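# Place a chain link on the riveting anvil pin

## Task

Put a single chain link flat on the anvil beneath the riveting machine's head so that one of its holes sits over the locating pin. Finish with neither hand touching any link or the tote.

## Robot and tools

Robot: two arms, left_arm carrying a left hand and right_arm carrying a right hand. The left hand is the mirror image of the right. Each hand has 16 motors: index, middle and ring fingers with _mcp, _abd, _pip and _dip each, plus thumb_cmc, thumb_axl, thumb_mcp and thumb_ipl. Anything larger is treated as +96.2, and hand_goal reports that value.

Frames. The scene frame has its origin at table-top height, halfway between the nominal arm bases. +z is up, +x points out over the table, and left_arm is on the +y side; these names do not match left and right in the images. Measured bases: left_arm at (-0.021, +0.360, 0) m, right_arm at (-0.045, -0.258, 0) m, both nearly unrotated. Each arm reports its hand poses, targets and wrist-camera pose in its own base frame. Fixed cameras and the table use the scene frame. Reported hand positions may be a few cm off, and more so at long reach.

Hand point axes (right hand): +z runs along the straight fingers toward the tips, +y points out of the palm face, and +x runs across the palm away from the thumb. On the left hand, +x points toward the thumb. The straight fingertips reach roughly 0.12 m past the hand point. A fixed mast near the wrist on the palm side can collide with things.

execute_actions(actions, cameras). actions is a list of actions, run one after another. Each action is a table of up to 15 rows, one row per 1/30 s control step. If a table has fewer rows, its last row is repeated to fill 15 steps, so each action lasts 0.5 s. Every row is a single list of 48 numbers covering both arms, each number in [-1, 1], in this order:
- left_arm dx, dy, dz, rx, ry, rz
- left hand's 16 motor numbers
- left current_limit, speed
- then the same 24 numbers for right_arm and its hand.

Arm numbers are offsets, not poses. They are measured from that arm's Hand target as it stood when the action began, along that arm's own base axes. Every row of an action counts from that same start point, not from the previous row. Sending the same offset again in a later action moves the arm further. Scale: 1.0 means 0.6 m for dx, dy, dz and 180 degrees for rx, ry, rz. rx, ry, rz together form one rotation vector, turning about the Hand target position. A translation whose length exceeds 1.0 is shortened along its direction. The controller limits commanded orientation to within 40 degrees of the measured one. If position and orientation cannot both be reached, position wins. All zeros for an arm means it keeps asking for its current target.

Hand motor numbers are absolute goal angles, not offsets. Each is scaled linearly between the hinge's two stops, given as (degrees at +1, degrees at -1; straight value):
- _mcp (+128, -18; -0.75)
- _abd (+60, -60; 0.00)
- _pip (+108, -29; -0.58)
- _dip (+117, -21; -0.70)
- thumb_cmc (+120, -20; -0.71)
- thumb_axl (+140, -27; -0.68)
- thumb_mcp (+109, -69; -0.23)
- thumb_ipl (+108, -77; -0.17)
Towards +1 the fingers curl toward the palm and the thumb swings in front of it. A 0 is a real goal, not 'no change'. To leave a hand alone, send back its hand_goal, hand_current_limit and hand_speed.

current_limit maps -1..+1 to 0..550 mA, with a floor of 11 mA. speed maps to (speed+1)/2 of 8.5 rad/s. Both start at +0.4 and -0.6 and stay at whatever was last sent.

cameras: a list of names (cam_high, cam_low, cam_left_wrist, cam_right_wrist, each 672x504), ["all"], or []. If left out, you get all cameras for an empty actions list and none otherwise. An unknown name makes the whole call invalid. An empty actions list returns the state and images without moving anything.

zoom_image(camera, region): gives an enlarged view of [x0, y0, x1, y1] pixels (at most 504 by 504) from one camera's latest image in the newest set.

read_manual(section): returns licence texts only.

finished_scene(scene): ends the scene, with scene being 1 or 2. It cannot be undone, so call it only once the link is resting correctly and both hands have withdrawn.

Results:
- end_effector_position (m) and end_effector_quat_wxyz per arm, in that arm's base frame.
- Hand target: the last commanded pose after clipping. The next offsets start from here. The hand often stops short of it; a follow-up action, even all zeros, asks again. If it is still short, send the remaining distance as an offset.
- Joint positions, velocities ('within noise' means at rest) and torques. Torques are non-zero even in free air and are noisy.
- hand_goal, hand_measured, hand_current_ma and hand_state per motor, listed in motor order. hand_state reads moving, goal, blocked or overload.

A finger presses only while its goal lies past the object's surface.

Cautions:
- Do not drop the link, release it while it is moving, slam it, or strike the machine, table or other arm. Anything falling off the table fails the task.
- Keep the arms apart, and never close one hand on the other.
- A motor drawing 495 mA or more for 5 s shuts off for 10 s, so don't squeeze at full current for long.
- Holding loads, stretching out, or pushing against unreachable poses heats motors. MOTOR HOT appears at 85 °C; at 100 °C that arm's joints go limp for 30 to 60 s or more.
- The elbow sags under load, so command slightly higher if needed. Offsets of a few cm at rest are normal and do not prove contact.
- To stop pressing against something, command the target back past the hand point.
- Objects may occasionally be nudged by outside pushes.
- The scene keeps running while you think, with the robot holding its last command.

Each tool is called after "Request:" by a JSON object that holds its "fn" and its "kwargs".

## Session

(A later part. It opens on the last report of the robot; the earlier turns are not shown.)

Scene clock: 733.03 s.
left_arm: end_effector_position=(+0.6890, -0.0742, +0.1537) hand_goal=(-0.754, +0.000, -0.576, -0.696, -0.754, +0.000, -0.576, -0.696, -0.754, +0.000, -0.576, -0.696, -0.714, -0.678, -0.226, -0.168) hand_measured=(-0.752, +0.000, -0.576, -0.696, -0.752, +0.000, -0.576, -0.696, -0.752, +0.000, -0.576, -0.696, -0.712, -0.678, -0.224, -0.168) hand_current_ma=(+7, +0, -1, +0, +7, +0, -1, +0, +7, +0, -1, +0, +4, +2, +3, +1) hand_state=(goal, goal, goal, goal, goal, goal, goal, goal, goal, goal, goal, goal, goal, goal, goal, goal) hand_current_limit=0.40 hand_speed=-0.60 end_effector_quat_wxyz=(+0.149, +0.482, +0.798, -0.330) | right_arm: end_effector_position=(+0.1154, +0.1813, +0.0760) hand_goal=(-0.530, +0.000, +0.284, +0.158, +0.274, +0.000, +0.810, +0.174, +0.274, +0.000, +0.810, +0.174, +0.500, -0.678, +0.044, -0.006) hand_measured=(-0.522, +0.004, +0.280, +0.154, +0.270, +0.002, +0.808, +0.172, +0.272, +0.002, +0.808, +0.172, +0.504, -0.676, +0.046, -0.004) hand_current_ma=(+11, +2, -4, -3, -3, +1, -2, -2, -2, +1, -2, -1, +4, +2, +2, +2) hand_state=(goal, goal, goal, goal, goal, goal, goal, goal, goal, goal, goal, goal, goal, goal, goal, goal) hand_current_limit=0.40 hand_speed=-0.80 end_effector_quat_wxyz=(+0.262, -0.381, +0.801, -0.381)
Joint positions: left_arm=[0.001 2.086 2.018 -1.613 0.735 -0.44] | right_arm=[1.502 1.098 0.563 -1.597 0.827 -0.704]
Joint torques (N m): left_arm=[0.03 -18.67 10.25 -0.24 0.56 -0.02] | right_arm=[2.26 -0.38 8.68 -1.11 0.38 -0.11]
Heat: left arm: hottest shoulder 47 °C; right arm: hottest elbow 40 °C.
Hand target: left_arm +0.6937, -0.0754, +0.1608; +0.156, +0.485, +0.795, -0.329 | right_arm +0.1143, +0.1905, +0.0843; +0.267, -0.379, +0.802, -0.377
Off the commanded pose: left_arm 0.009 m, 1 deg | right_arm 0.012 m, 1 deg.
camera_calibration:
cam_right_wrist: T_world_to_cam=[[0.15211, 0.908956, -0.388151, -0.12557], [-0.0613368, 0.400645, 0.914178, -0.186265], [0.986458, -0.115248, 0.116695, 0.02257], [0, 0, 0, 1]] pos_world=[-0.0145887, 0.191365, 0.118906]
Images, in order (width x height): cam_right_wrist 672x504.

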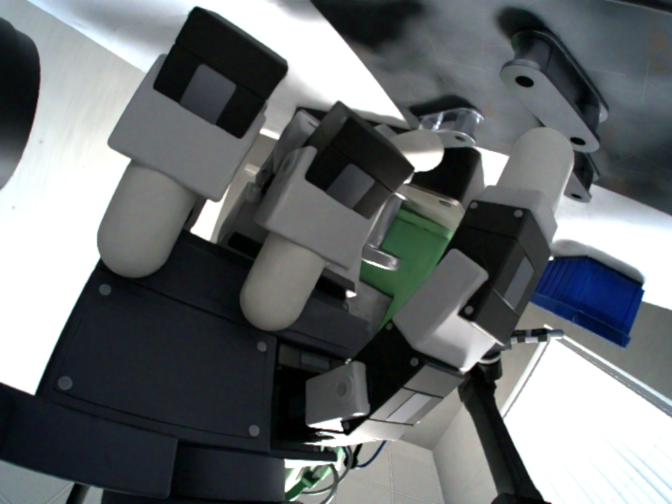

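Request:
{"fn": "execute_actions", "kwargs": {"actions": [[[0,0,0,0,0,0,-0.754,0,-0.576,-0.696,-0.754,0,-0.576,-0.696,-0.754,0,-0.576,-0.696,-0.714,-0.678,-0.226,-0.168,0.4,-0.6,0.0107,-0.004,-0.007,-0.0691,-0.0248,0.0301,-0.301,-0.28,-0.172,0.454,0.274,0,0.81,0.174,0.274,0,0.81,0.174,0.42,-0.678,-0.056,0.049,0.4,-0.6]]], "cameras": ["cam_right_wrist"]}}

Request:
{"fn": "zoom_image", "kwargs": {"camera": "cam_right_wrist", "region": [360, 0, 600, 180]}}

Scene clock: 766.20 s.
left_arm: end_effector_position=(+0.6890, -0.0742, +0.1537) hand_goal=(-0.754, +0.000, -0.576, -0.696, -0.754, +0.000, -0.576, -0.696, -0.754, +0.000, -0.576, -0.696, -0.714, -0.678, -0.226, -0.168) hand_measured=(-0.752, +0.000, -0.576, -0.696, -0.752, +0.000, -0.576, -0.696, -0.752, +0.000, -0.576, -0.696, -0.712, -0.678, -0.224, -0.168) hand_current_ma=(+7, +0, -1, +0, +7, +0, -1, +0, +7, +0, -1, +0, +4, +2, +3, +1) hand_state=(goal, goal, goal, goal, goal, goal, goal, goal, goal, goal, goal, goal, goal, goal, goal, goal) hand_current_limit=0.40 hand_speed=-0.60 end_effector_quat_wxyz=(+0.149, +0.482, +0.798, -0.330) | right_arm: end_effector_position=(+0.1205, +0.1795, +0.0705) hand_goal=(-0.302, -0.280, -0.172, +0.454, +0.274, +0.000, +0.810, +0.174, +0.274, +0.000, +0.810, +0.174, +0.420, -0.678, -0.056, +0.048) hand_measured=(-0.300, -0.276, -0.170, +0.450, +0.270, +0.002, +0.808, +0.172, +0.272, +0.002, +0.808, +0.172, +0.426, -0.676, -0.054, +0.046) hand_current_ma=(+2, +3, +2, -4, -3, +1, -2, -2, -2, +1, -2, -1, +5, +2, +2, -3) hand_state=(goal, goal, goal, goal, goal, goal, goal, goal, goal, goal, goal, goal, goal, goal, goal, goal) hand_current_limit=0.40 hand_speed=-0.60 end_effector_quat_wxyz=(+0.263, -0.433, +0.728, -0.462)
Joint positions: left_arm=[0.001 2.086 2.018 -1.613 0.735 -0.44] | right_arm=[1.544 1.261 0.595 -1.676 0.92 -0.704]
Joint torques (N m): left_arm=[0.38 -18.61 10.24 -0.18 0.57 -0.03] | right_arm=[1.67 -2.61 7.3 -1.48 0.71 -0.19]
Heat: left arm: hottest shoulder 47 °C; right arm: hottest elbow 42 °C.
Hand target: left_arm +0.6937, -0.0754, +0.1608; +0.156, +0.485, +0.795, -0.329 | right_arm +0.1207, +0.1880, +0.0801; +0.273, -0.428, +0.726, -0.463
Off the commanded pose: left_arm 0.009 m, 1 deg | right_arm 0.013 m, 1 deg.
joint sent to its limit (right arm) — joint 4 (wrist pitch), lower limit. The joint targets still meet the commanded pose.
camera_calibration:
cam_right_wrist: T_world_to_cam=[[0.0966075, 0.8194, -0.565022, -0.091482], [-0.163294, 0.573034, 0.803099, -0.190989], [0.981836, 0.0146791, 0.189162, -0.00992951], [0, 0, 0, 1]] pos_world=[-0.0126002, 0.184549, 0.103572]
Images, in order (width x height): cam_right_wrist 672x504.

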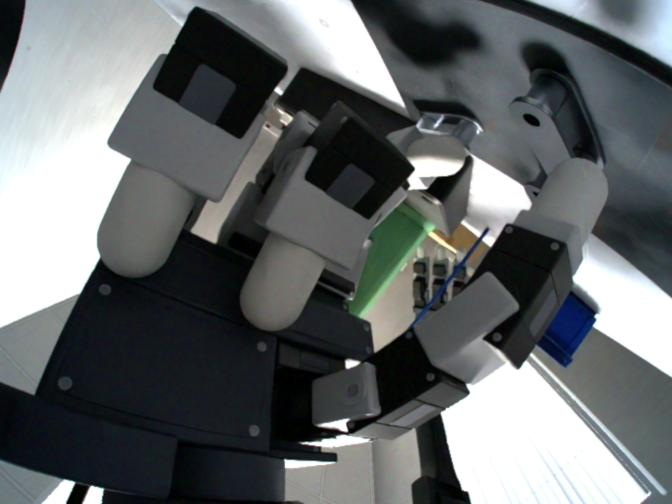

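Scaled by 2.100 from the camera's 672x504 image, which has a finer 960x720 frame.

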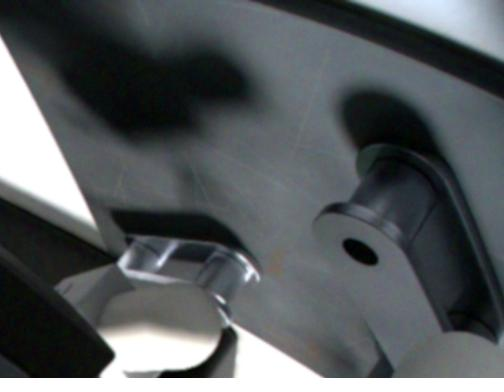

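Request:
{"fn": "execute_actions", "kwargs": {"actions": [[[0,0,0,0,0,0,-0.754,0,-0.576,-0.696,-0.754,0,-0.576,-0.696,-0.754,0,-0.576,-0.696,-0.714,-0.678,-0.226,-0.168,0.4,-0.6,0.0022,-0.0042,-0.06,0,0,0,-0.301,-0.28,-0.172,0.454,0.274,0,0.81,0.174,0.274,0,0.81,0.174,0.42,-0.678,-0.056,0.049,0.4,-0.6]]], "cameras": ["cam_right_wrist"]}}

Request:
{"fn": "zoom_image", "kwargs": {"camera": "cam_right_wrist", "region": [380, 40, 620, 220]}}

Scene clock: 773.00 s.
left_arm: end_effector_position=(+0.6890, -0.0742, +0.1537) hand_goal=(-0.754, +0.000, -0.576, -0.696, -0.754, +0.000, -0.576, -0.696, -0.754, +0.000, -0.576, -0.696, -0.714, -0.678, -0.226, -0.168) hand_measured=(-0.752, +0.000, -0.576, -0.696, -0.752, +0.000, -0.576, -0.696, -0.752, +0.000, -0.576, -0.696, -0.712, -0.678, -0.224, -0.168) hand_current_ma=(+7, +0, -1, +0, +7, +0, -1, +0, +7, +0, -1, +0, +4, +2, +3, +1) hand_state=(goal, goal, goal, goal, goal, goal, goal, goal, goal, goal, goal, goal, goal, goal, goal, goal) hand_current_limit=0.40 hand_speed=-0.60 end_effector_quat_wxyz=(+0.149, +0.482, +0.798, -0.330) | right_arm: end_effector_position=(+0.1215, +0.1820, +0.0437) hand_goal=(-0.302, -0.280, -0.172, +0.454, +0.274, +0.000, +0.810, +0.174, +0.274, +0.000, +0.810, +0.174, +0.420, -0.678, -0.056, +0.048) hand_measured=(-0.300, -0.276, -0.170, +0.450, +0.270, +0.002, +0.808, +0.172, +0.272, +0.002, +0.808, +0.172, +0.424, -0.676, -0.054, +0.046) hand_current_ma=(+2, +3, +2, -3, -3, +1, -2, -2, -2, +1, -2, -1, +3, +2, +2, -3) hand_state=(goal, goal, goal, goal, goal, goal, goal, goal, goal, goal, goal, goal, goal, goal, goal, goal) hand_current_limit=0.40 hand_speed=-0.60 end_effector_quat_wxyz=(+0.263, -0.431, +0.726, -0.468)
Joint positions: left_arm=[0.001 2.086 2.018 -1.613 0.735 -0.44] | right_arm=[1.544 1.351 0.572 -1.585 0.921 -0.689]
Joint torques (N m): left_arm=[0.38 -18.37 10.15 -0.24 0.59 -0.05] | right_arm=[1.85 -2.96 4.7 -0.43 0.71 -0.14]
Heat: left arm: hottest shoulder 47 °C; right arm: hottest elbow 42 °C.
Hand target: left_arm +0.6937, -0.0754, +0.1608; +0.156, +0.485, +0.795, -0.329 | right_arm +0.1220, +0.1856, +0.0441; +0.273, -0.428, +0.726, -0.463
Off the commanded pose: left_arm 0.009 m, 1 deg | right_arm 0.004 m, 1 deg.
camera_calibration:
cam_right_wrist: T_world_to_cam=[[0.105278, 0.813131, -0.572481, -0.108443], [-0.166061, 0.581972, 0.796073, -0.171714], [0.98048, 0.0112577, 0.196298, -0.00538611], [0, 0, 0, 1]] pos_world=[-0.0118172, 0.188172, 0.075672]
Images, in order (width x height): cam_right_wrist 672x504.

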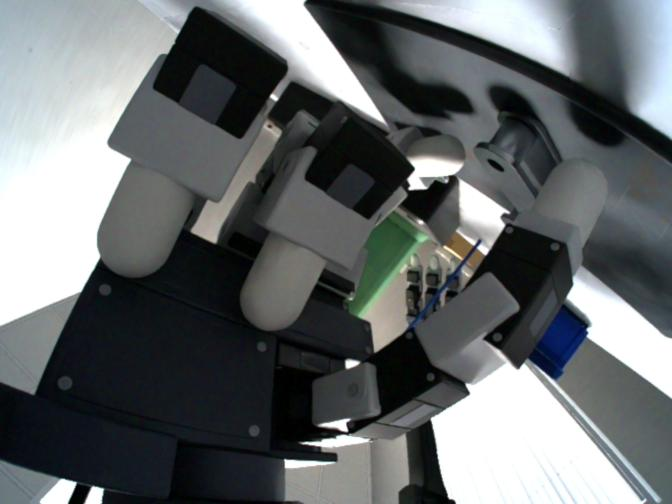

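Scaled by 2.100 from the camera's 672x504 image, which has a finer 960x720 frame.

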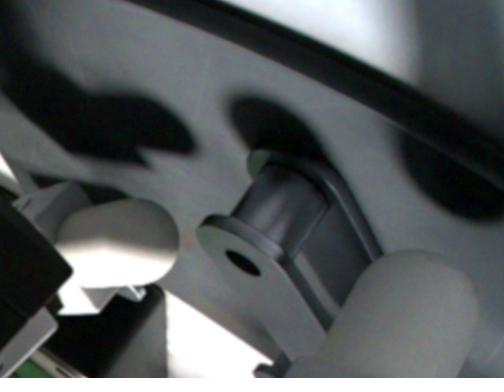

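Request:
{"fn": "execute_actions", "kwargs": {"actions": [[[0,0,0,0,0,0,-0.754,0,-0.576,-0.696,-0.754,0,-0.576,-0.696,-0.754,0,-0.576,-0.696,-0.714,-0.678,-0.226,-0.168,0.4,-0.6,-0.001,0.0035,-0.018,0,0,0,-0.301,-0.28,-0.172,0.454,0.274,0,0.81,0.174,0.274,0,0.81,0.174,0.42,-0.678,-0.056,0.049,0.4,-0.6]],[[0,0,0,0,0,0,-0.754,0,-0.576,-0.696,-0.754,0,-0.576,-0.696,-0.754,0,-0.576,-0.696,-0.714,-0.678,-0.226,-0.168,0.4,-0.6,0,0,0,0,0,0,-0.23,-0.265,-0.18,0.41,0.274,0,0.81,0.174,0.274,0,0.81,0.174,0.42,-0.678,0.02,0.049,0.4,-0.8]]], "cameras": ["cam_right_wrist"]}}

Request:
{"fn": "zoom_image", "kwargs": {"camera": "cam_right_wrist", "region": [380, 40, 620, 220]}}

Scene clock: 782.97 s.
left_arm: end_effector_position=(+0.6890, -0.0742, +0.1537) hand_goal=(-0.754, +0.000, -0.576, -0.696, -0.754, +0.000, -0.576, -0.696, -0.754, +0.000, -0.576, -0.696, -0.714, -0.678, -0.226, -0.168) hand_measured=(-0.752, +0.000, -0.576, -0.696, -0.752, +0.000, -0.576, -0.696, -0.752, +0.000, -0.576, -0.696, -0.712, -0.678, -0.224, -0.168) hand_current_ma=(+7, +0, -1, +0, +7, +0, -1, +0, +7, +0, -1, +0, +4, +2, +3, +1) hand_state=(goal, goal, goal, goal, goal, goal, goal, goal, goal, goal, goal, goal, goal, goal, goal, goal) hand_current_limit=0.40 hand_speed=-0.60 end_effector_quat_wxyz=(+0.149, +0.482, +0.798, -0.330) | right_arm: end_effector_position=(+0.1218, +0.1861, +0.0350) hand_goal=(-0.230, -0.266, -0.180, +0.410, +0.274, +0.000, +0.810, +0.174, +0.274, +0.000, +0.810, +0.174, +0.420, -0.678, +0.020, +0.048) hand_measured=(-0.228, -0.268, -0.178, +0.412, +0.270, +0.002, +0.808, +0.172, +0.272, +0.002, +0.808, +0.172, +0.424, -0.676, +0.018, +0.046) hand_current_ma=(+1, -1, +2, +2, -3, +1, -2, -2, -2, +1, -2, -1, +3, +2, -2, -3) hand_state=(goal, goal, goal, goal, goal, goal, goal, goal, goal, goal, goal, goal, goal, goal, goal, goal) hand_current_limit=0.40 hand_speed=-0.80 end_effector_quat_wxyz=(+0.265, -0.429, +0.728, -0.464)
Joint positions: left_arm=[0.001 2.086 2.018 -1.613 0.735 -0.44] | right_arm=[1.544 1.378 0.568 -1.545 0.921 -0.686]
Joint torques (N m): left_arm=[0.5 -18.67 10.24 -0.2 0.57 -0.03] | right_arm=[2.08 -2.61 4.19 -0.43 0.64 -0.14]
Heat: left arm: hottest shoulder 47 °C; right arm: hottest elbow 40 °C.
Hand target: left_arm +0.6937, -0.0754, +0.1608; +0.156, +0.485, +0.795, -0.329 | right_arm +0.1214, +0.1876, +0.0333; +0.273, -0.428, +0.726, -0.463
Off the commanded pose: left_arm 0.009 m, 1 deg | right_arm 0.002 m, 1 deg.
camera_calibration:
cam_right_wrist: T_world_to_cam=[[0.107268, 0.819507, -0.56294, -0.11863], [-0.166545, 0.573017, 0.802443, -0.165619], [0.980182, 0.00767825, 0.197951, -0.00330228], [0, 0, 0, 1]] pos_world=[-0.0116209, 0.192146, 0.0667715]
Images, in order (width x height): cam_right_wrist 672x504.

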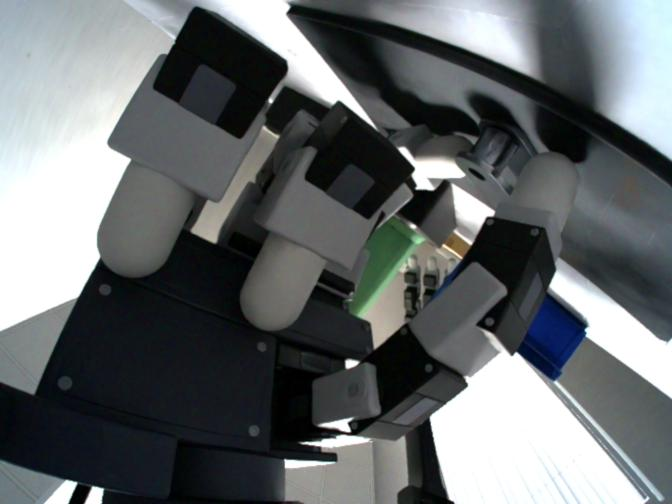

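Scaled by 2.100 from the camera's 672x504 image, which has a finer 960x720 frame.

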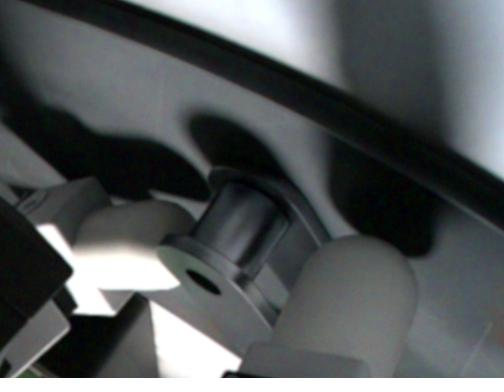

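Request:
{"fn": "execute_actions", "kwargs": {"actions": [[[0,0,0,0,0,0,-0.754,0,-0.576,-0.696,-0.754,0,-0.576,-0.696,-0.754,0,-0.576,-0.696,-0.714,-0.678,-0.226,-0.168,0.4,-0.6,0,-0.001,-0.002,0,0,0,-0.16,-0.25,-0.19,0.37,0.274,0,0.81,0.174,0.274,0,0.81,0.174,0.42,-0.678,0.08,0.049,0.4,-0.8]],[[0,0,0,0,0,0,-0.754,0,-0.576,-0.696,-0.754,0,-0.576,-0.696,-0.754,0,-0.576,-0.696,-0.714,-0.678,-0.226,-0.168,0.4,-0.6,0,0,0,0,0,0,-0.10,-0.25,-0.17,0.38,0.274,0,0.81,0.174,0.274,0,0.81,0.174,0.42,-0.678,0.13,0.08,0.6,-0.8]],[[0,0,0,0,0,0,-0.754,0,-0.576,-0.696,-0.754,0,-0.576,-0.696,-0.754,0,-0.576,-0.696,-0.714,-0.678,-0.226,-0.168,0.4,-0.6,0,0,0,0,0,0,-0.02,-0.25,-0.15,0.40,0.274,0,0.81,0.174,0.274,0,0.81,0.174,0.42,-0.678,0.18,0.12,0.75,-0.8]]], "cameras": ["cam_right_wrist"]}}

Request:
{"fn": "zoom_image", "kwargs": {"camera": "cam_right_wrist", "region": [380, 40, 620, 220]}}

Scene clock: 793.10 s.
left_arm: end_effector_position=(+0.6890, -0.0742, +0.1537) hand_goal=(-0.754, +0.000, -0.576, -0.696, -0.754, +0.000, -0.576, -0.696, -0.754, +0.000, -0.576, -0.696, -0.714, -0.678, -0.226, -0.168) hand_measured=(-0.752, +0.000, -0.576, -0.696, -0.752, +0.000, -0.576, -0.696, -0.752, +0.000, -0.576, -0.696, -0.712, -0.678, -0.224, -0.168) hand_current_ma=(+7, +0, -1, +0, +7, +0, -1, +0, +7, +0, -1, +0, +4, +2, +3, +1) hand_state=(goal, goal, goal, goal, goal, goal, goal, goal, goal, goal, goal, goal, goal, goal, goal, goal) hand_current_limit=0.40 hand_speed=-0.60 end_effector_quat_wxyz=(+0.149, +0.482, +0.798, -0.330) | right_arm: end_effector_position=(+0.1218, +0.1860, +0.0342) hand_goal=(-0.020, -0.250, -0.150, +0.400, +0.274, +0.000, +0.810, +0.174, +0.274, +0.000, +0.810, +0.174, +0.420, -0.678, +0.180, +0.120) hand_measured=(-0.152, -0.248, -0.190, +0.380, +0.270, +0.002, +0.808, +0.172, +0.272, +0.002, +0.808, +0.172, +0.424, -0.676, +0.082, +0.062) hand_current_ma=(-481, +1, -86, -35, -3, +1, -2, -2, -2, +1, -2, -1, +3, +2, -423, -216) hand_state=(blocked, goal, blocked, blocked, goal, goal, goal, goal, goal, goal, goal, goal, goal, goal, blocked, blocked) hand_current_limit=0.75 hand_speed=-0.80 end_effector_quat_wxyz=(+0.266, -0.428, +0.729, -0.463)
Joint positions: left_arm=[0.001 2.086 2.018 -1.613 0.735 -0.44] | right_arm=[1.544 1.378 0.566 -1.541 0.921 -0.686]
Joint torques (N m): left_arm=[0.38 -18.2 10.22 -0.21 0.57 -0.02] | right_arm=[2.08 -2.43 4.14 -0.44 0.64 -0.14]
Heat: left arm: hottest shoulder 47 °C; right arm: hottest elbow 39 °C.
Hand target: left_arm +0.6937, -0.0754, +0.1608; +0.156, +0.485, +0.795, -0.329 | right_arm +0.1214, +0.1870, +0.0320; +0.273, -0.428, +0.726, -0.463
Off the commanded pose: left_arm 0.009 m, 1 deg | right_arm 0.002 m, 1 deg.
camera_calibration:
cam_right_wrist: T_world_to_cam=[[0.107268, 0.820774, -0.561092, -0.119277], [-0.166631, 0.571207, 0.803714, -0.164596], [0.980167, 0.00728225, 0.198039, -0.0030721], [0, 0, 0, 1]] pos_world=[-0.011621, 0.191941, 0.0659713]
Images, in order (width x height): cam_right_wrist 672x504.

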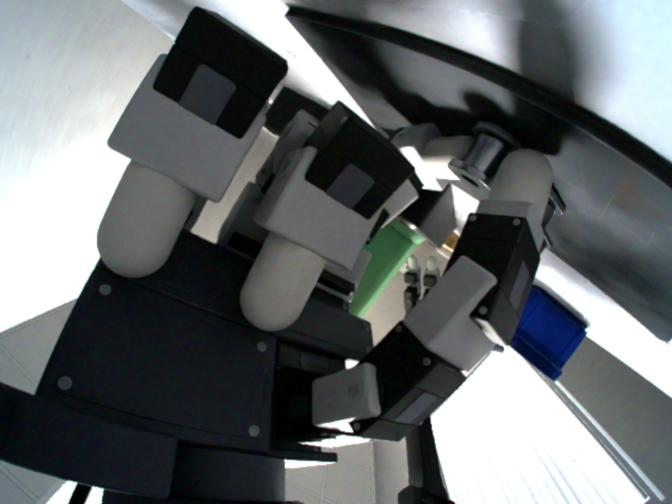

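Scaled by 2.100 from the camera's 672x504 image, which has a finer 960x720 frame.

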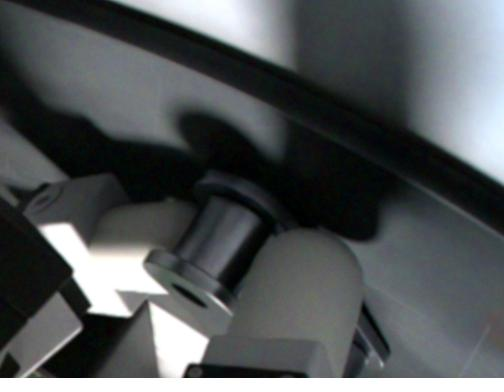

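Request:
{"fn": "execute_actions", "kwargs": {"actions": [[[0,0,0,0,0,0,-0.754,0,-0.576,-0.696,-0.754,0,-0.576,-0.696,-0.754,0,-0.576,-0.696,-0.714,-0.678,-0.226,-0.168,0.4,-0.6,0,0.003,0.03,0,0,0,-0.02,-0.25,-0.15,0.40,0.274,0,0.81,0.174,0.274,0,0.81,0.174,0.42,-0.678,0.18,0.12,0.75,-0.8]],[[0,0,0,0,0,0,-0.754,0,-0.576,-0.696,-0.754,0,-0.576,-0.696,-0.754,0,-0.576,-0.696,-0.714,-0.678,-0.226,-0.168,0.4,-0.6,0,0.003,0.03,0,0,0,-0.02,-0.25,-0.15,0.40,0.274,0,0.81,0.174,0.274,0,0.81,0.174,0.42,-0.678,0.18,0.12,0.75,-0.8]]], "cameras": ["cam_right_wrist"]}}

Request:
{"fn": "zoom_image", "kwargs": {"camera": "cam_right_wrist", "region": [380, 40, 620, 220]}}

Scene clock: 799.50 s.
left_arm: end_effector_position=(+0.6890, -0.0742, +0.1537) hand_goal=(-0.754, +0.000, -0.576, -0.696, -0.754, +0.000, -0.576, -0.696, -0.754, +0.000, -0.576, -0.696, -0.714, -0.678, -0.226, -0.168) hand_measured=(-0.752, +0.000, -0.576, -0.696, -0.752, +0.000, -0.576, -0.696, -0.752, +0.000, -0.576, -0.696, -0.712, -0.678, -0.224, -0.168) hand_current_ma=(+7, +0, -1, +0, +7, +0, -1, +0, +7, +0, -1, +0, +4, +2, +3, +1) hand_state=(goal, goal, goal, goal, goal, goal, goal, goal, goal, goal, goal, goal, goal, goal, goal, goal) hand_current_limit=0.40 hand_speed=-0.60 end_effector_quat_wxyz=(+0.149, +0.482, +0.798, -0.330) | right_arm: end_effector_position=(+0.1216, +0.1791, +0.0588) hand_goal=(-0.020, -0.250, -0.150, +0.400, +0.274, +0.000, +0.810, +0.174, +0.274, +0.000, +0.810, +0.174, +0.420, -0.678, +0.180, +0.120) hand_measured=(-0.148, -0.244, -0.190, +0.380, +0.270, +0.002, +0.808, +0.172, +0.272, +0.002, +0.808, +0.172, +0.426, -0.676, +0.082, +0.062) hand_current_ma=(-465, +5, -86, -35, -3, +1, -2, -2, -2, +1, -2, -1, +6, +2, -423, -216) hand_state=(blocked, goal, blocked, blocked, goal, goal, goal, goal, goal, goal, goal, goal, goal, goal, blocked, blocked) hand_current_limit=0.75 hand_speed=-0.80 end_effector_quat_wxyz=(+0.263, -0.430, +0.726, -0.468)
Joint positions: left_arm=[0.001 2.086 2.018 -1.613 0.735 -0.44] | right_arm=[1.544 1.306 0.584 -1.645 0.921 -0.686]
Joint torques (N m): left_arm=[0.26 -17.96 10.18 -0.24 0.58 -0.04] | right_arm=[2.02 -2.73 7.43 -1.57 0.64 -0.15]
Heat: left arm: hottest shoulder 47 °C; right arm: hottest elbow 39 °C.
Hand target: left_arm +0.6937, -0.0754, +0.1608; +0.156, +0.485, +0.795, -0.329 | right_arm +0.1214, +0.1906, +0.0681; +0.273, -0.428, +0.726, -0.463
Off the commanded pose: left_arm 0.009 m, 1 deg | right_arm 0.015 m, 1 deg.
camera_calibration:
cam_right_wrist: T_world_to_cam=[[0.107064, 0.81272, -0.572733, -0.0975987], [-0.166285, 0.582567, 0.795591, -0.182074], [0.980248, 0.0100574, 0.197516, -0.00816811], [0, 0, 0, 1]] pos_world=[-0.0118201, 0.185473, 0.0905719]
Images, in order (width x height): cam_right_wrist 672x504.

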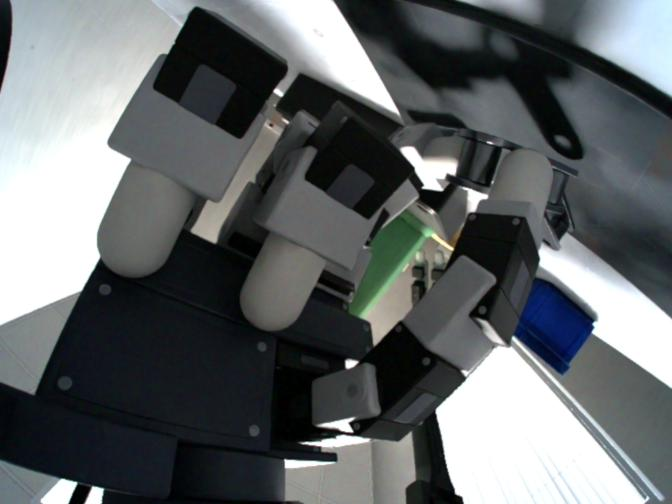

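Scaled by 2.100 from the camera's 672x504 image, which has a finer 960x720 frame.

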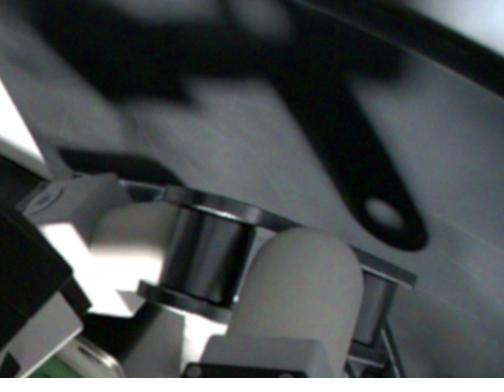

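Request:
{"fn": "execute_actions", "kwargs": {"actions": [[[0,0,0.1,0,0,0,-0.754,0,-0.576,-0.696,-0.754,0,-0.576,-0.696,-0.754,0,-0.576,-0.696,-0.714,-0.678,-0.226,-0.168,0.4,-0.6,0,0,0.1,0,0,0,-0.02,-0.25,-0.15,0.40,0.274,0,0.81,0.174,0.274,0,0.81,0.174,0.42,-0.678,0.18,0.12,0.75,-0.8]],[[0,0,0.1,0,0,0,-0.754,0,-0.576,-0.696,-0.754,0,-0.576,-0.696,-0.754,0,-0.576,-0.696,-0.714,-0.678,-0.226,-0.168,0.4,-0.6,0,0,0.08,0.0608,-0.0337,0,-0.02,-0.25,-0.15,0.40,0.274,0,0.81,0.174,0.274,0,0.81,0.174,0.42,-0.678,0.18,0.12,0.75,-0.8]],[[-0.1237,-0.0525,-0.017,0,0,0.1019,-0.754,0,-0.576,-0.696,-0.754,0,-0.576,-0.696,-0.754,0,-0.576,-0.696,-0.714,-0.678,-0.226,-0.168,0.4,-0.6,0,0,0.06,0.0608,-0.0337,0,-0.02,-0.25,-0.15,0.40,0.274,0,0.81,0.174,0.274,0,0.81,0.174,0.42,-0.678,0.18,0.12,0.75,-0.8]]], "cameras": ["all"]}}

Request:
{"fn": "zoom_image", "kwargs": {"camera": "cam_right_wrist", "region": [380, 40, 620, 220]}}

Scene clock: 865.13 s.
left_arm: end_effector_position=(+0.6240, -0.0941, +0.2834) hand_goal=(-0.754, +0.000, -0.576, -0.696, -0.754, +0.000, -0.576, -0.696, -0.754, +0.000, -0.576, -0.696, -0.714, -0.678, -0.226, -0.168) hand_measured=(-0.716, -0.006, -0.570, -0.696, -0.750, -0.002, -0.576, -0.696, -0.750, -0.002, -0.576, -0.696, -0.710, -0.678, -0.224, -0.168) hand_current_ma=(+147, -12, +14, +0, +13, -2, +1, +0, +14, -2, +1, +0, +10, +2, +9, +1) hand_state=(blocked, goal, goal, goal, goal, goal, goal, goal, goal, goal, goal, goal, goal, goal, goal, goal) hand_current_limit=0.40 hand_speed=-0.60 end_effector_quat_wxyz=(+0.219, +0.363, +0.858, -0.288) | right_arm: end_effector_position=(+0.1229, +0.1794, +0.1926) hand_goal=(-0.020, -0.250, -0.150, +0.400, +0.274, +0.000, +0.810, +0.174, +0.274, +0.000, +0.810, +0.174, +0.420, -0.678, +0.180, +0.120) hand_measured=(-0.140, -0.242, -0.190, +0.382, +0.270, +0.002, +0.808, +0.172, +0.272, +0.002, +0.808, +0.172, +0.434, -0.674, +0.082, +0.062) hand_current_ma=(-433, +9, -86, -30, -3, +1, -2, -2, -2, +1, -2, -1, +19, +4, -422, -216) hand_state=(blocked, goal, blocked, goal, goal, goal, goal, goal, goal, goal, goal, goal, goal, goal, blocked, blocked) hand_current_limit=0.75 hand_speed=-0.80 end_effector_quat_wxyz=(+0.392, -0.414, +0.773, -0.277)
Joint positions: left_arm=[-0.073 1.722 1.799 -1.366 0.695 -0.946] | right_arm=[1.531 0.654 0.654 -1.699 0.996 -0.954]
Joint torques (N m): left_arm=[-1.67 -14.15 7.98 0.75 0.6 -0.32] | right_arm=[2.26 2.67 11.63 -0.01 0.94 0.05]
Heat: left arm: hottest shoulder 47 °C; right arm: hottest elbow 39 °C.
Hand target: left_arm +0.6195, -0.1068, +0.2707; +0.207, +0.352, +0.862, -0.300 | right_arm +0.1214, +0.1906, +0.2120; +0.424, -0.318, +0.768, -0.360
Off the commanded pose: left_arm 0.019 m, 2 deg | right_arm 0.023 m, 15 deg.
joint sent to its limit (right arm) — joint 4 (wrist pitch), lower limit. The joint targets are off in orientation, not in position.
camera_calibration:
cam_left_wrist: T_world_to_cam=[[-0.00678408, -0.75234, 0.65874, -0.281903], [-0.824251, 0.377192, 0.422299, 0.391472], [-0.566184, -0.540103, -0.622676, 0.6059], [0, 0, 0, 1]] pos_world=[0.66381, -0.0324989, 0.397662]
cam_right_wrist: T_world_to_cam=[[-0.034468, 0.98613, -0.162355, -0.114074], [-0.23764, 0.149705, 0.959748, -0.233664], [0.970742, 0.0716625, 0.229184, -0.0519141], [0, 0, 0, 1]] pos_world=[-0.0090647, 0.151193, 0.217636]

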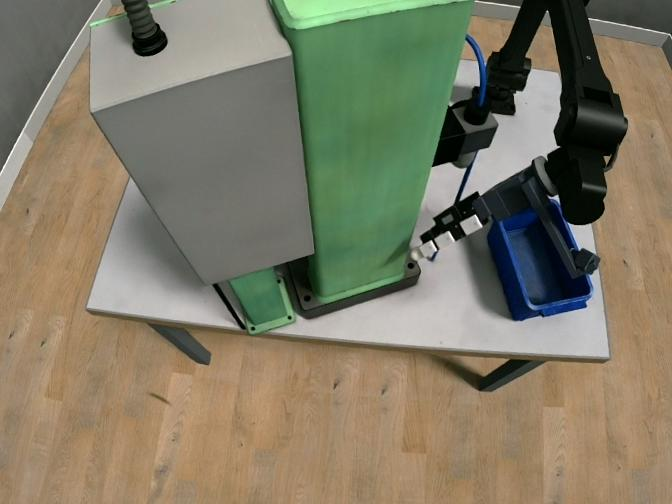

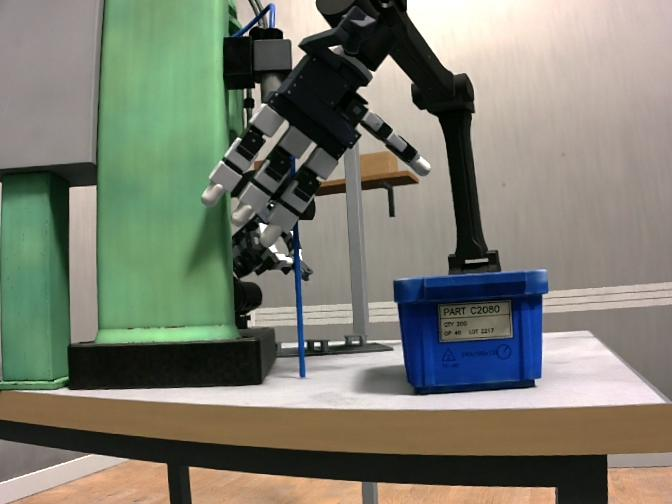

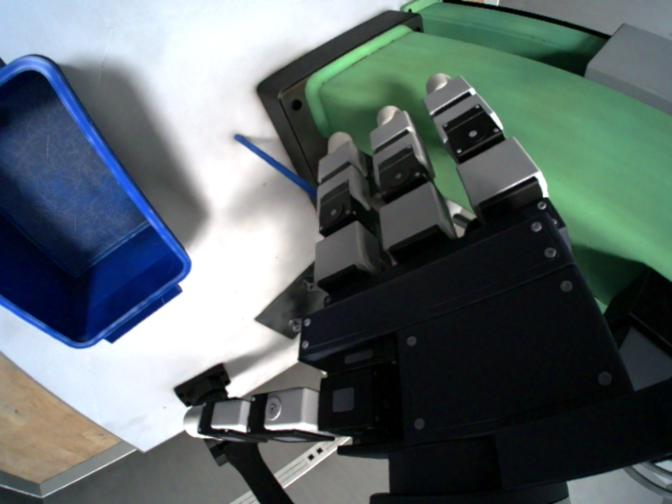

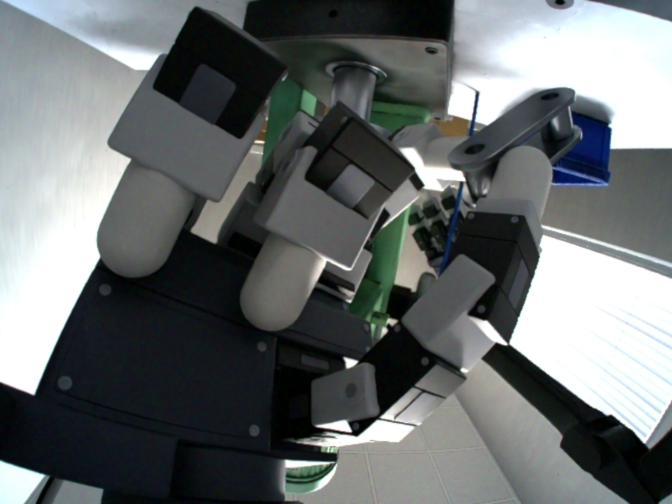

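Scaled by 2.100 from the camera's 672x504 image, which has a finer 960x720 frame.

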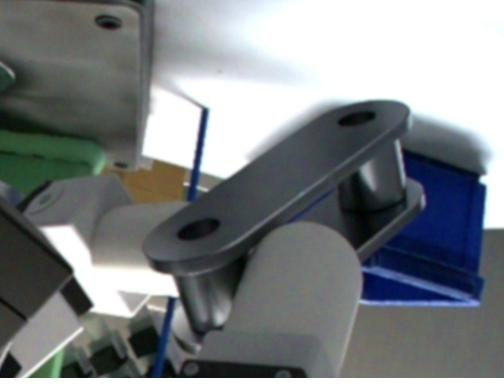

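Request:
{"fn": "execute_actions", "kwargs": {"actions": [[[0,0.15,0.03,0,0,0,-0.754,0,-0.576,-0.696,-0.754,0,-0.576,-0.696,-0.754,0,-0.576,-0.696,-0.714,-0.678,-0.226,-0.168,0.4,-0.6,0,0,-0.06,-0.0486,0.027,0,-0.02,-0.25,-0.15,0.40,0.274,0,0.81,0.174,0.274,0,0.81,0.174,0.42,-0.678,0.18,0.12,0.75,-0.8]],[[-0.12,0.05,0,0,0,0,-0.754,0,-0.576,-0.696,-0.754,0,-0.576,-0.696,-0.754,0,-0.576,-0.696,-0.714,-0.678,-0.226,-0.168,0.4,-0.6,-0.01,-0.01,-0.1,-0.0486,0.027,0,-0.02,-0.25,-0.15,0.40,0.274,0,0.81,0.174,0.274,0,0.81,0.174,0.42,-0.678,0.18,0.12,0.75,-0.8]]], "cameras": ["all"]}}

Request:
{"fn": "zoom_image", "kwargs": {"camera": "cam_right_wrist", "region": [380, 0, 620, 220]}}

Scene clock: 916.60 s.
left_arm: end_effector_position=(+0.5435, +0.0118, +0.2911) hand_goal=(-0.754, +0.000, -0.576, -0.696, -0.754, +0.000, -0.576, -0.696, -0.754, +0.000, -0.576, -0.696, -0.714, -0.678, -0.226, -0.168) hand_measured=(-0.746, -0.002, -0.572, -0.696, -0.746, +0.000, -0.574, -0.696, -0.748, +0.000, -0.574, -0.696, -0.708, -0.678, -0.222, -0.168) hand_current_ma=(+26, -2, +10, +0, +23, -2, +2, +0, +20, -2, +3, +0, +19, +2, +12, +1) hand_state=(goal, goal, goal, goal, goal, goal, goal, goal, goal, goal, goal, goal, goal, goal, goal, goal) hand_current_limit=0.40 hand_speed=-0.60 end_effector_quat_wxyz=(+0.204, +0.348, +0.866, -0.297) | right_arm: end_effector_position=(+0.1174, +0.1806, +0.1102) hand_goal=(-0.020, -0.250, -0.150, +0.400, +0.274, +0.000, +0.810, +0.174, +0.274, +0.000, +0.810, +0.174, +0.420, -0.678, +0.180, +0.120) hand_measured=(-0.140, -0.242, -0.190, +0.386, +0.270, +0.002, +0.808, +0.172, +0.272, +0.002, +0.808, +0.172, +0.434, -0.674, +0.082, +0.062) hand_current_ma=(-429, +7, -86, -21, -3, +1, -2, -2, -2, +1, -2, -1, +19, +4, -422, -216) hand_state=(blocked, goal, blocked, goal, goal, goal, goal, goal, goal, goal, goal, goal, goal, goal, blocked, blocked) hand_current_limit=0.75 hand_speed=-0.80 end_effector_quat_wxyz=(+0.290, -0.449, +0.745, -0.399)
Joint positions: left_arm=[0.138 1.571 1.646 -1.571 0.733 -0.696] | right_arm=[1.534 1.027 0.606 -1.686 0.932 -0.848]
Joint torques (N m): left_arm=[0.62 -11.4 9.37 -0.27 0.75 0.11] | right_arm=[2.14 -0.91 7.68 -0.72 0.57 -0.03]
Heat: left arm: hottest shoulder 44 °C; right arm: hottest elbow 42 °C.
Hand target: left_arm +0.5474, +0.0131, +0.2888; +0.207, +0.352, +0.862, -0.300 | right_arm +0.1154, +0.1847, +0.1162; +0.305, -0.408, +0.738, -0.444
Off the commanded pose: left_arm 0.005 m, 1 deg | right_arm 0.007 m, 7 deg.
joint sent to its limit (right arm) — joint 4 (wrist pitch), lower limit. The joint targets are off in orientation, not in position.
camera_calibration:
cam_left_wrist: T_world_to_cam=[[0.0360885, -0.748476, 0.662179, -0.232229], [-0.811757, 0.364518, 0.456263, 0.26535], [-0.582879, -0.553995, -0.594426, 0.6232], [0, 0, 0, 1]] pos_world=[0.58703, 0.0747069, 0.403154]
cam_right_wrist: T_world_to_cam=[[0.019745, 0.885566, -0.464094, -0.0838375], [-0.164811, 0.460717, 0.872111, -0.211184], [0.986127, 0.0592682, 0.155048, -0.0192176], [0, 0, 0, 1]] pos_world=[-0.0141992, 0.172679, 0.148247]

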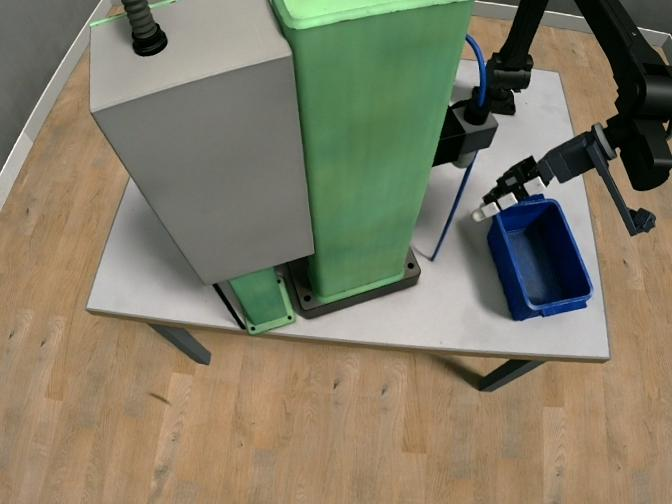

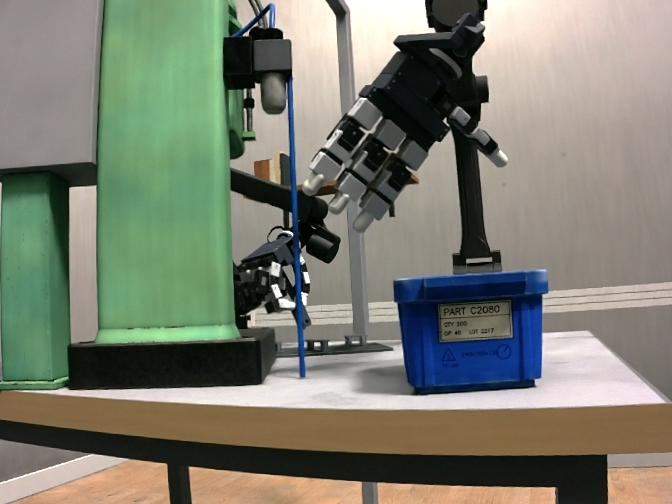

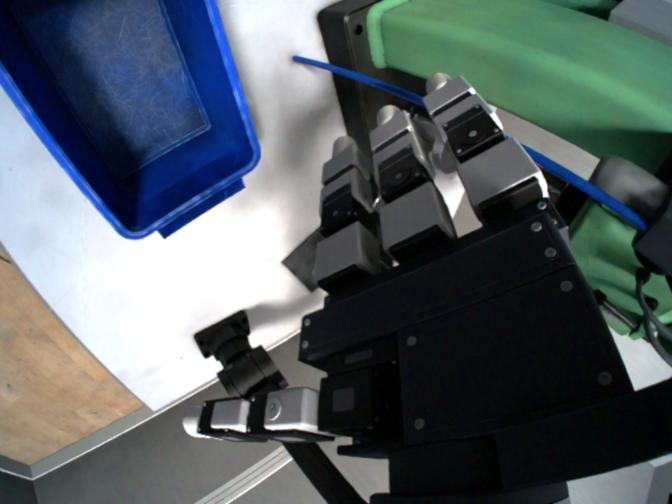

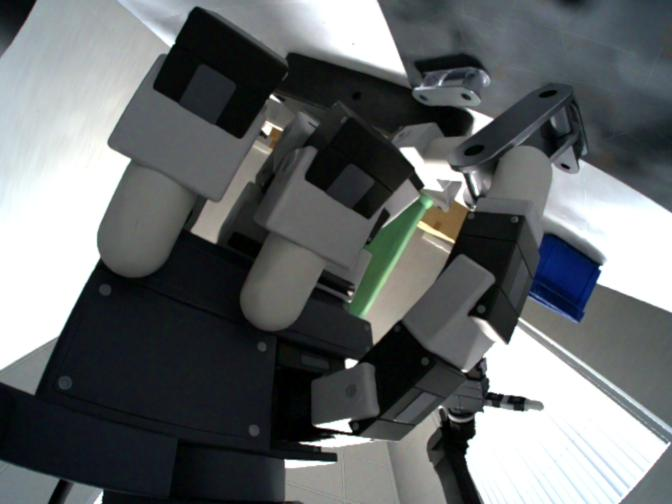

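Scaled by 2.100 from the camera's 672x504 image, which has a finer 960x720 frame.

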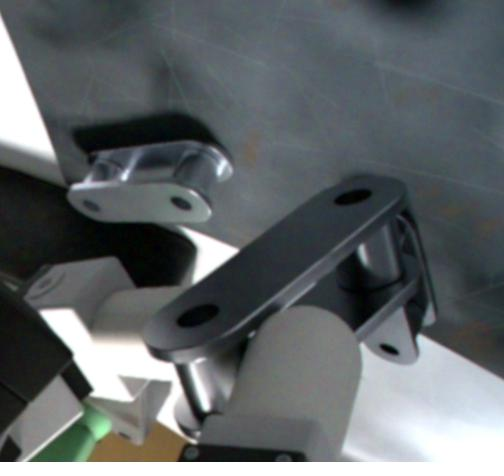

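Request:
{"fn": "execute_actions", "kwargs": {"actions": [[[0,0,0,0,0,0,-0.754,0,-0.576,-0.696,-0.754,0,-0.576,-0.696,-0.754,0,-0.576,-0.696,-0.714,-0.678,-0.226,-0.168,0.4,-0.6,0,0,-0.04,0,0,0,-0.08,-0.25,-0.16,0.40,0.274,0,0.81,0.174,0.274,0,0.81,0.174,0.42,-0.678,0.14,0.10,0.55,-0.8]],[[0,0,0,0,0,0,-0.754,0,-0.576,-0.696,-0.754,0,-0.576,-0.696,-0.754,0,-0.576,-0.696,-0.714,-0.678,-0.226,-0.168,0.4,-0.6,-0.0085,-0.018,-0.035,0,0,0,-0.10,-0.25,-0.16,0.40,0.274,0,0.81,0.174,0.274,0,0.81,0.174,0.42,-0.678,0.12,0.08,0.4,-0.8]]], "cameras": ["cam_right_wrist"]}}

Request:
{"fn": "zoom_image", "kwargs": {"camera": "cam_right_wrist", "region": [380, 0, 620, 220]}}

Scene clock: 930.00 s.
left_arm: end_effector_position=(+0.5435, +0.0118, +0.2911) hand_goal=(-0.754, +0.000, -0.576, -0.696, -0.754, +0.000, -0.576, -0.696, -0.754, +0.000, -0.576, -0.696, -0.714, -0.678, -0.226, -0.168) hand_measured=(-0.746, -0.002, -0.572, -0.696, -0.746, +0.000, -0.574, -0.696, -0.748, +0.000, -0.574, -0.696, -0.708, -0.678, -0.222, -0.168) hand_current_ma=(+26, -2, +10, +0, +23, -2, +2, +0, +20, -2, +3, +0, +19, +2, +12, +1) hand_state=(goal, goal, goal, goal, goal, goal, goal, goal, goal, goal, goal, goal, goal, goal, goal, goal) hand_current_limit=0.40 hand_speed=-0.60 end_effector_quat_wxyz=(+0.204, +0.348, +0.866, -0.297) | right_arm: end_effector_position=(+0.1112, +0.1728, +0.0693) hand_goal=(-0.100, -0.250, -0.160, +0.400, +0.274, +0.000, +0.810, +0.174, +0.274, +0.000, +0.810, +0.174, +0.420, -0.678, +0.120, +0.080) hand_measured=(-0.142, -0.244, -0.188, +0.396, +0.270, +0.002, +0.808, +0.172, +0.272, +0.002, +0.808, +0.172, +0.432, -0.674, +0.080, +0.058) hand_current_ma=(-101, +5, -53, -2, -3, +1, -2, -2, -2, +1, -2, -1, +18, +5, -119, -57) hand_state=(blocked, goal, blocked, goal, goal, goal, goal, goal, goal, goal, goal, goal, goal, goal, blocked, blocked) hand_current_limit=0.40 hand_speed=-0.80 end_effector_quat_wxyz=(+0.299, -0.415, +0.740, -0.437)
Joint positions: left_arm=[0.138 1.571 1.646 -1.571 0.733 -0.696] | right_arm=[1.62 1.21 0.541 -1.686 0.901 -0.577]
Joint torques (N m): left_arm=[0.85 -10.87 9.32 -0.21 0.74 0.11] | right_arm=[2.02 -1.03 5.6 -1.1 0.41 -0.05]
Heat: left arm: hottest shoulder 42 °C; right arm: hottest elbow 42 °C.
Hand target: left_arm +0.5474, +0.0131, +0.2888; +0.207, +0.352, +0.862, -0.300 | right_arm +0.1103, +0.1738, +0.0711; +0.305, -0.408, +0.737, -0.444
Off the commanded pose: left_arm 0.005 m, 1 deg | right_arm 0.002 m, 1 deg.
joint sent to its limit (right arm) — joint 4 (wrist pitch), lower limit. The joint targets still meet the commanded pose.
camera_calibration:
cam_right_wrist: T_world_to_cam=[[0.111553, 0.866687, -0.486219, -0.101193], [-0.200955, 0.498839, 0.843076, -0.173492], [0.973228, 0.0036605, 0.229812, -0.000395091], [0, 0, 0, 1]] pos_world=[-0.0231913, 0.174248, 0.0971564]
Images, in order (width x height): cam_right_wrist 672x504.

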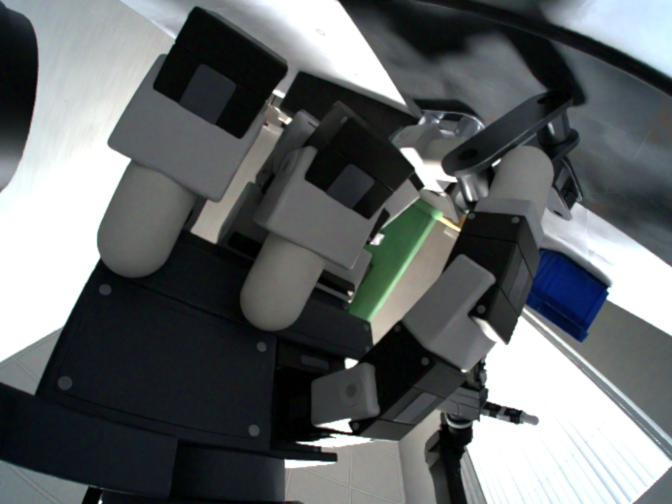

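Scaled by 2.100 from the camera's 672x504 image, which has a finer 960x720 frame.

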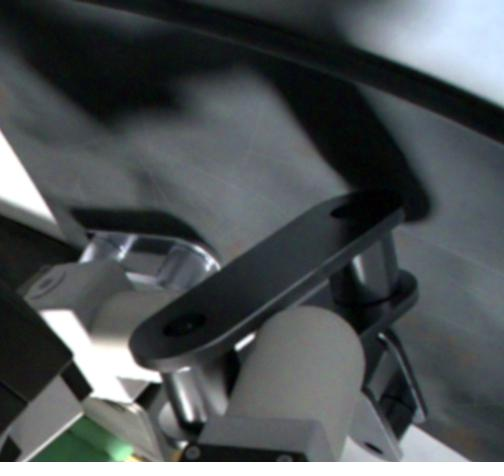

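Request:
{"fn": "execute_actions", "kwargs": {"actions": [[[0,0,0,0,0,0,-0.754,0,-0.576,-0.696,-0.754,0,-0.576,-0.696,-0.754,0,-0.576,-0.696,-0.714,-0.678,-0.226,-0.168,0.4,-0.6,-0.01,-0.021,-0.03,0,0,0,-0.10,-0.25,-0.16,0.40,0.274,0,0.81,0.174,0.274,0,0.81,0.174,0.42,-0.678,0.12,0.08,0.4,-0.8]],[[0,0,0,0,0,0,-0.754,0,-0.576,-0.696,-0.754,0,-0.576,-0.696,-0.754,0,-0.576,-0.696,-0.714,-0.678,-0.226,-0.168,0.4,-0.6,-0.007,-0.015,-0.028,0,0,0,-0.12,-0.25,-0.17,0.40,0.274,0,0.81,0.174,0.274,0,0.81,0.174,0.42,-0.678,0.10,0.07,0.3,-0.8]]], "cameras": ["cam_right_wrist"]}}

Request:
{"fn": "zoom_image", "kwargs": {"camera": "cam_right_wrist", "region": [380, 0, 620, 220]}}

Scene clock: 936.57 s.
left_arm: end_effector_position=(+0.5435, +0.0118, +0.2911) hand_goal=(-0.754, +0.000, -0.576, -0.696, -0.754, +0.000, -0.576, -0.696, -0.754, +0.000, -0.576, -0.696, -0.714, -0.678, -0.226, -0.168) hand_measured=(-0.746, -0.002, -0.572, -0.696, -0.746, +0.000, -0.574, -0.696, -0.748, +0.000, -0.574, -0.696, -0.708, -0.678, -0.222, -0.168) hand_current_ma=(+26, -2, +10, +0, +23, -2, +2, +0, +20, -2, +3, +0, +19, +2, +12, +1) hand_state=(goal, goal, goal, goal, goal, goal, goal, goal, goal, goal, goal, goal, goal, goal, goal, goal) hand_current_limit=0.40 hand_speed=-0.60 end_effector_quat_wxyz=(+0.204, +0.348, +0.866, -0.297) | right_arm: end_effector_position=(+0.1008, +0.1478, +0.0367) hand_goal=(-0.120, -0.250, -0.170, +0.400, +0.274, +0.000, +0.810, +0.174, +0.274, +0.000, +0.810, +0.174, +0.420, -0.678, +0.100, +0.070) hand_measured=(-0.150, -0.246, -0.188, +0.396, +0.270, +0.002, +0.808, +0.172, +0.272, +0.002, +0.808, +0.172, +0.432, -0.674, +0.074, +0.056) hand_current_ma=(-61, +3, -29, -4, -3, +1, -2, -2, -2, +1, -2, -1, +18, +5, -64, -31) hand_state=(blocked, goal, goal, goal, goal, goal, goal, goal, goal, goal, goal, goal, goal, goal, blocked, goal) hand_current_limit=0.30 hand_speed=-0.80 end_effector_quat_wxyz=(+0.296, -0.412, +0.735, -0.450)
Joint positions: left_arm=[0.138 1.571 1.646 -1.571 0.733 -0.696] | right_arm=[1.692 1.281 0.454 -1.628 0.847 -0.48]
Joint torques (N m): left_arm=[0.79 -10.64 9.36 -0.23 0.74 0.11] | right_arm=[2.14 -0.97 4.42 -0.58 0.37 -0.05]
Heat: left arm: hottest shoulder 42 °C; right arm: hottest elbow 42 °C.
Hand target: left_arm +0.5474, +0.0131, +0.2888; +0.207, +0.352, +0.862, -0.300 | right_arm +0.1001, +0.1523, +0.0363; +0.305, -0.408, +0.738, -0.444
Off the commanded pose: left_arm 0.005 m, 1 deg | right_arm 0.004 m, 1 deg.
camera_calibration:
cam_right_wrist: T_world_to_cam=[[0.12581, 0.852977, -0.50656, -0.0928654], [-0.206161, 0.521949, 0.827688, -0.137944], [0.970397, 0.00030138, 0.241517, 0.0176891], [0, 0, 0, 1]] pos_world=[-0.0339208, 0.151207, 0.0628607]
Images, in order (width x height): cam_right_wrist 672x504.

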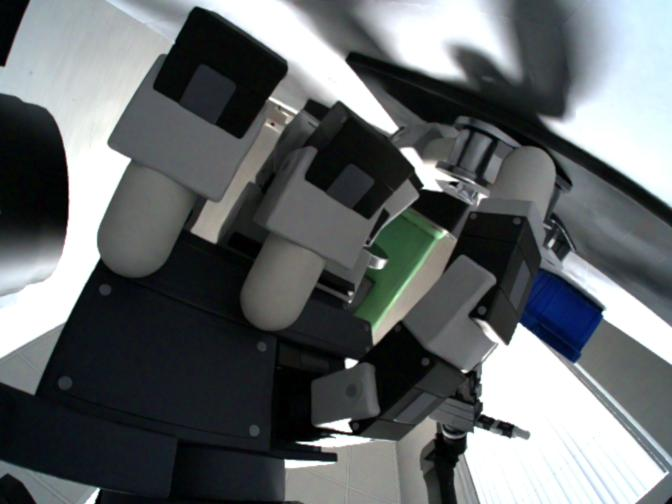

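Scaled by 2.100 from the camera's 672x504 image, which has a finer 960x720 frame.

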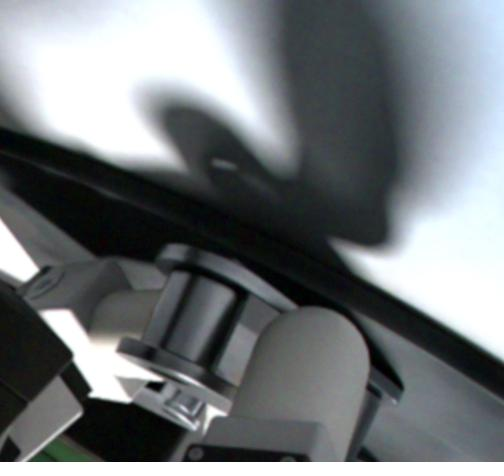

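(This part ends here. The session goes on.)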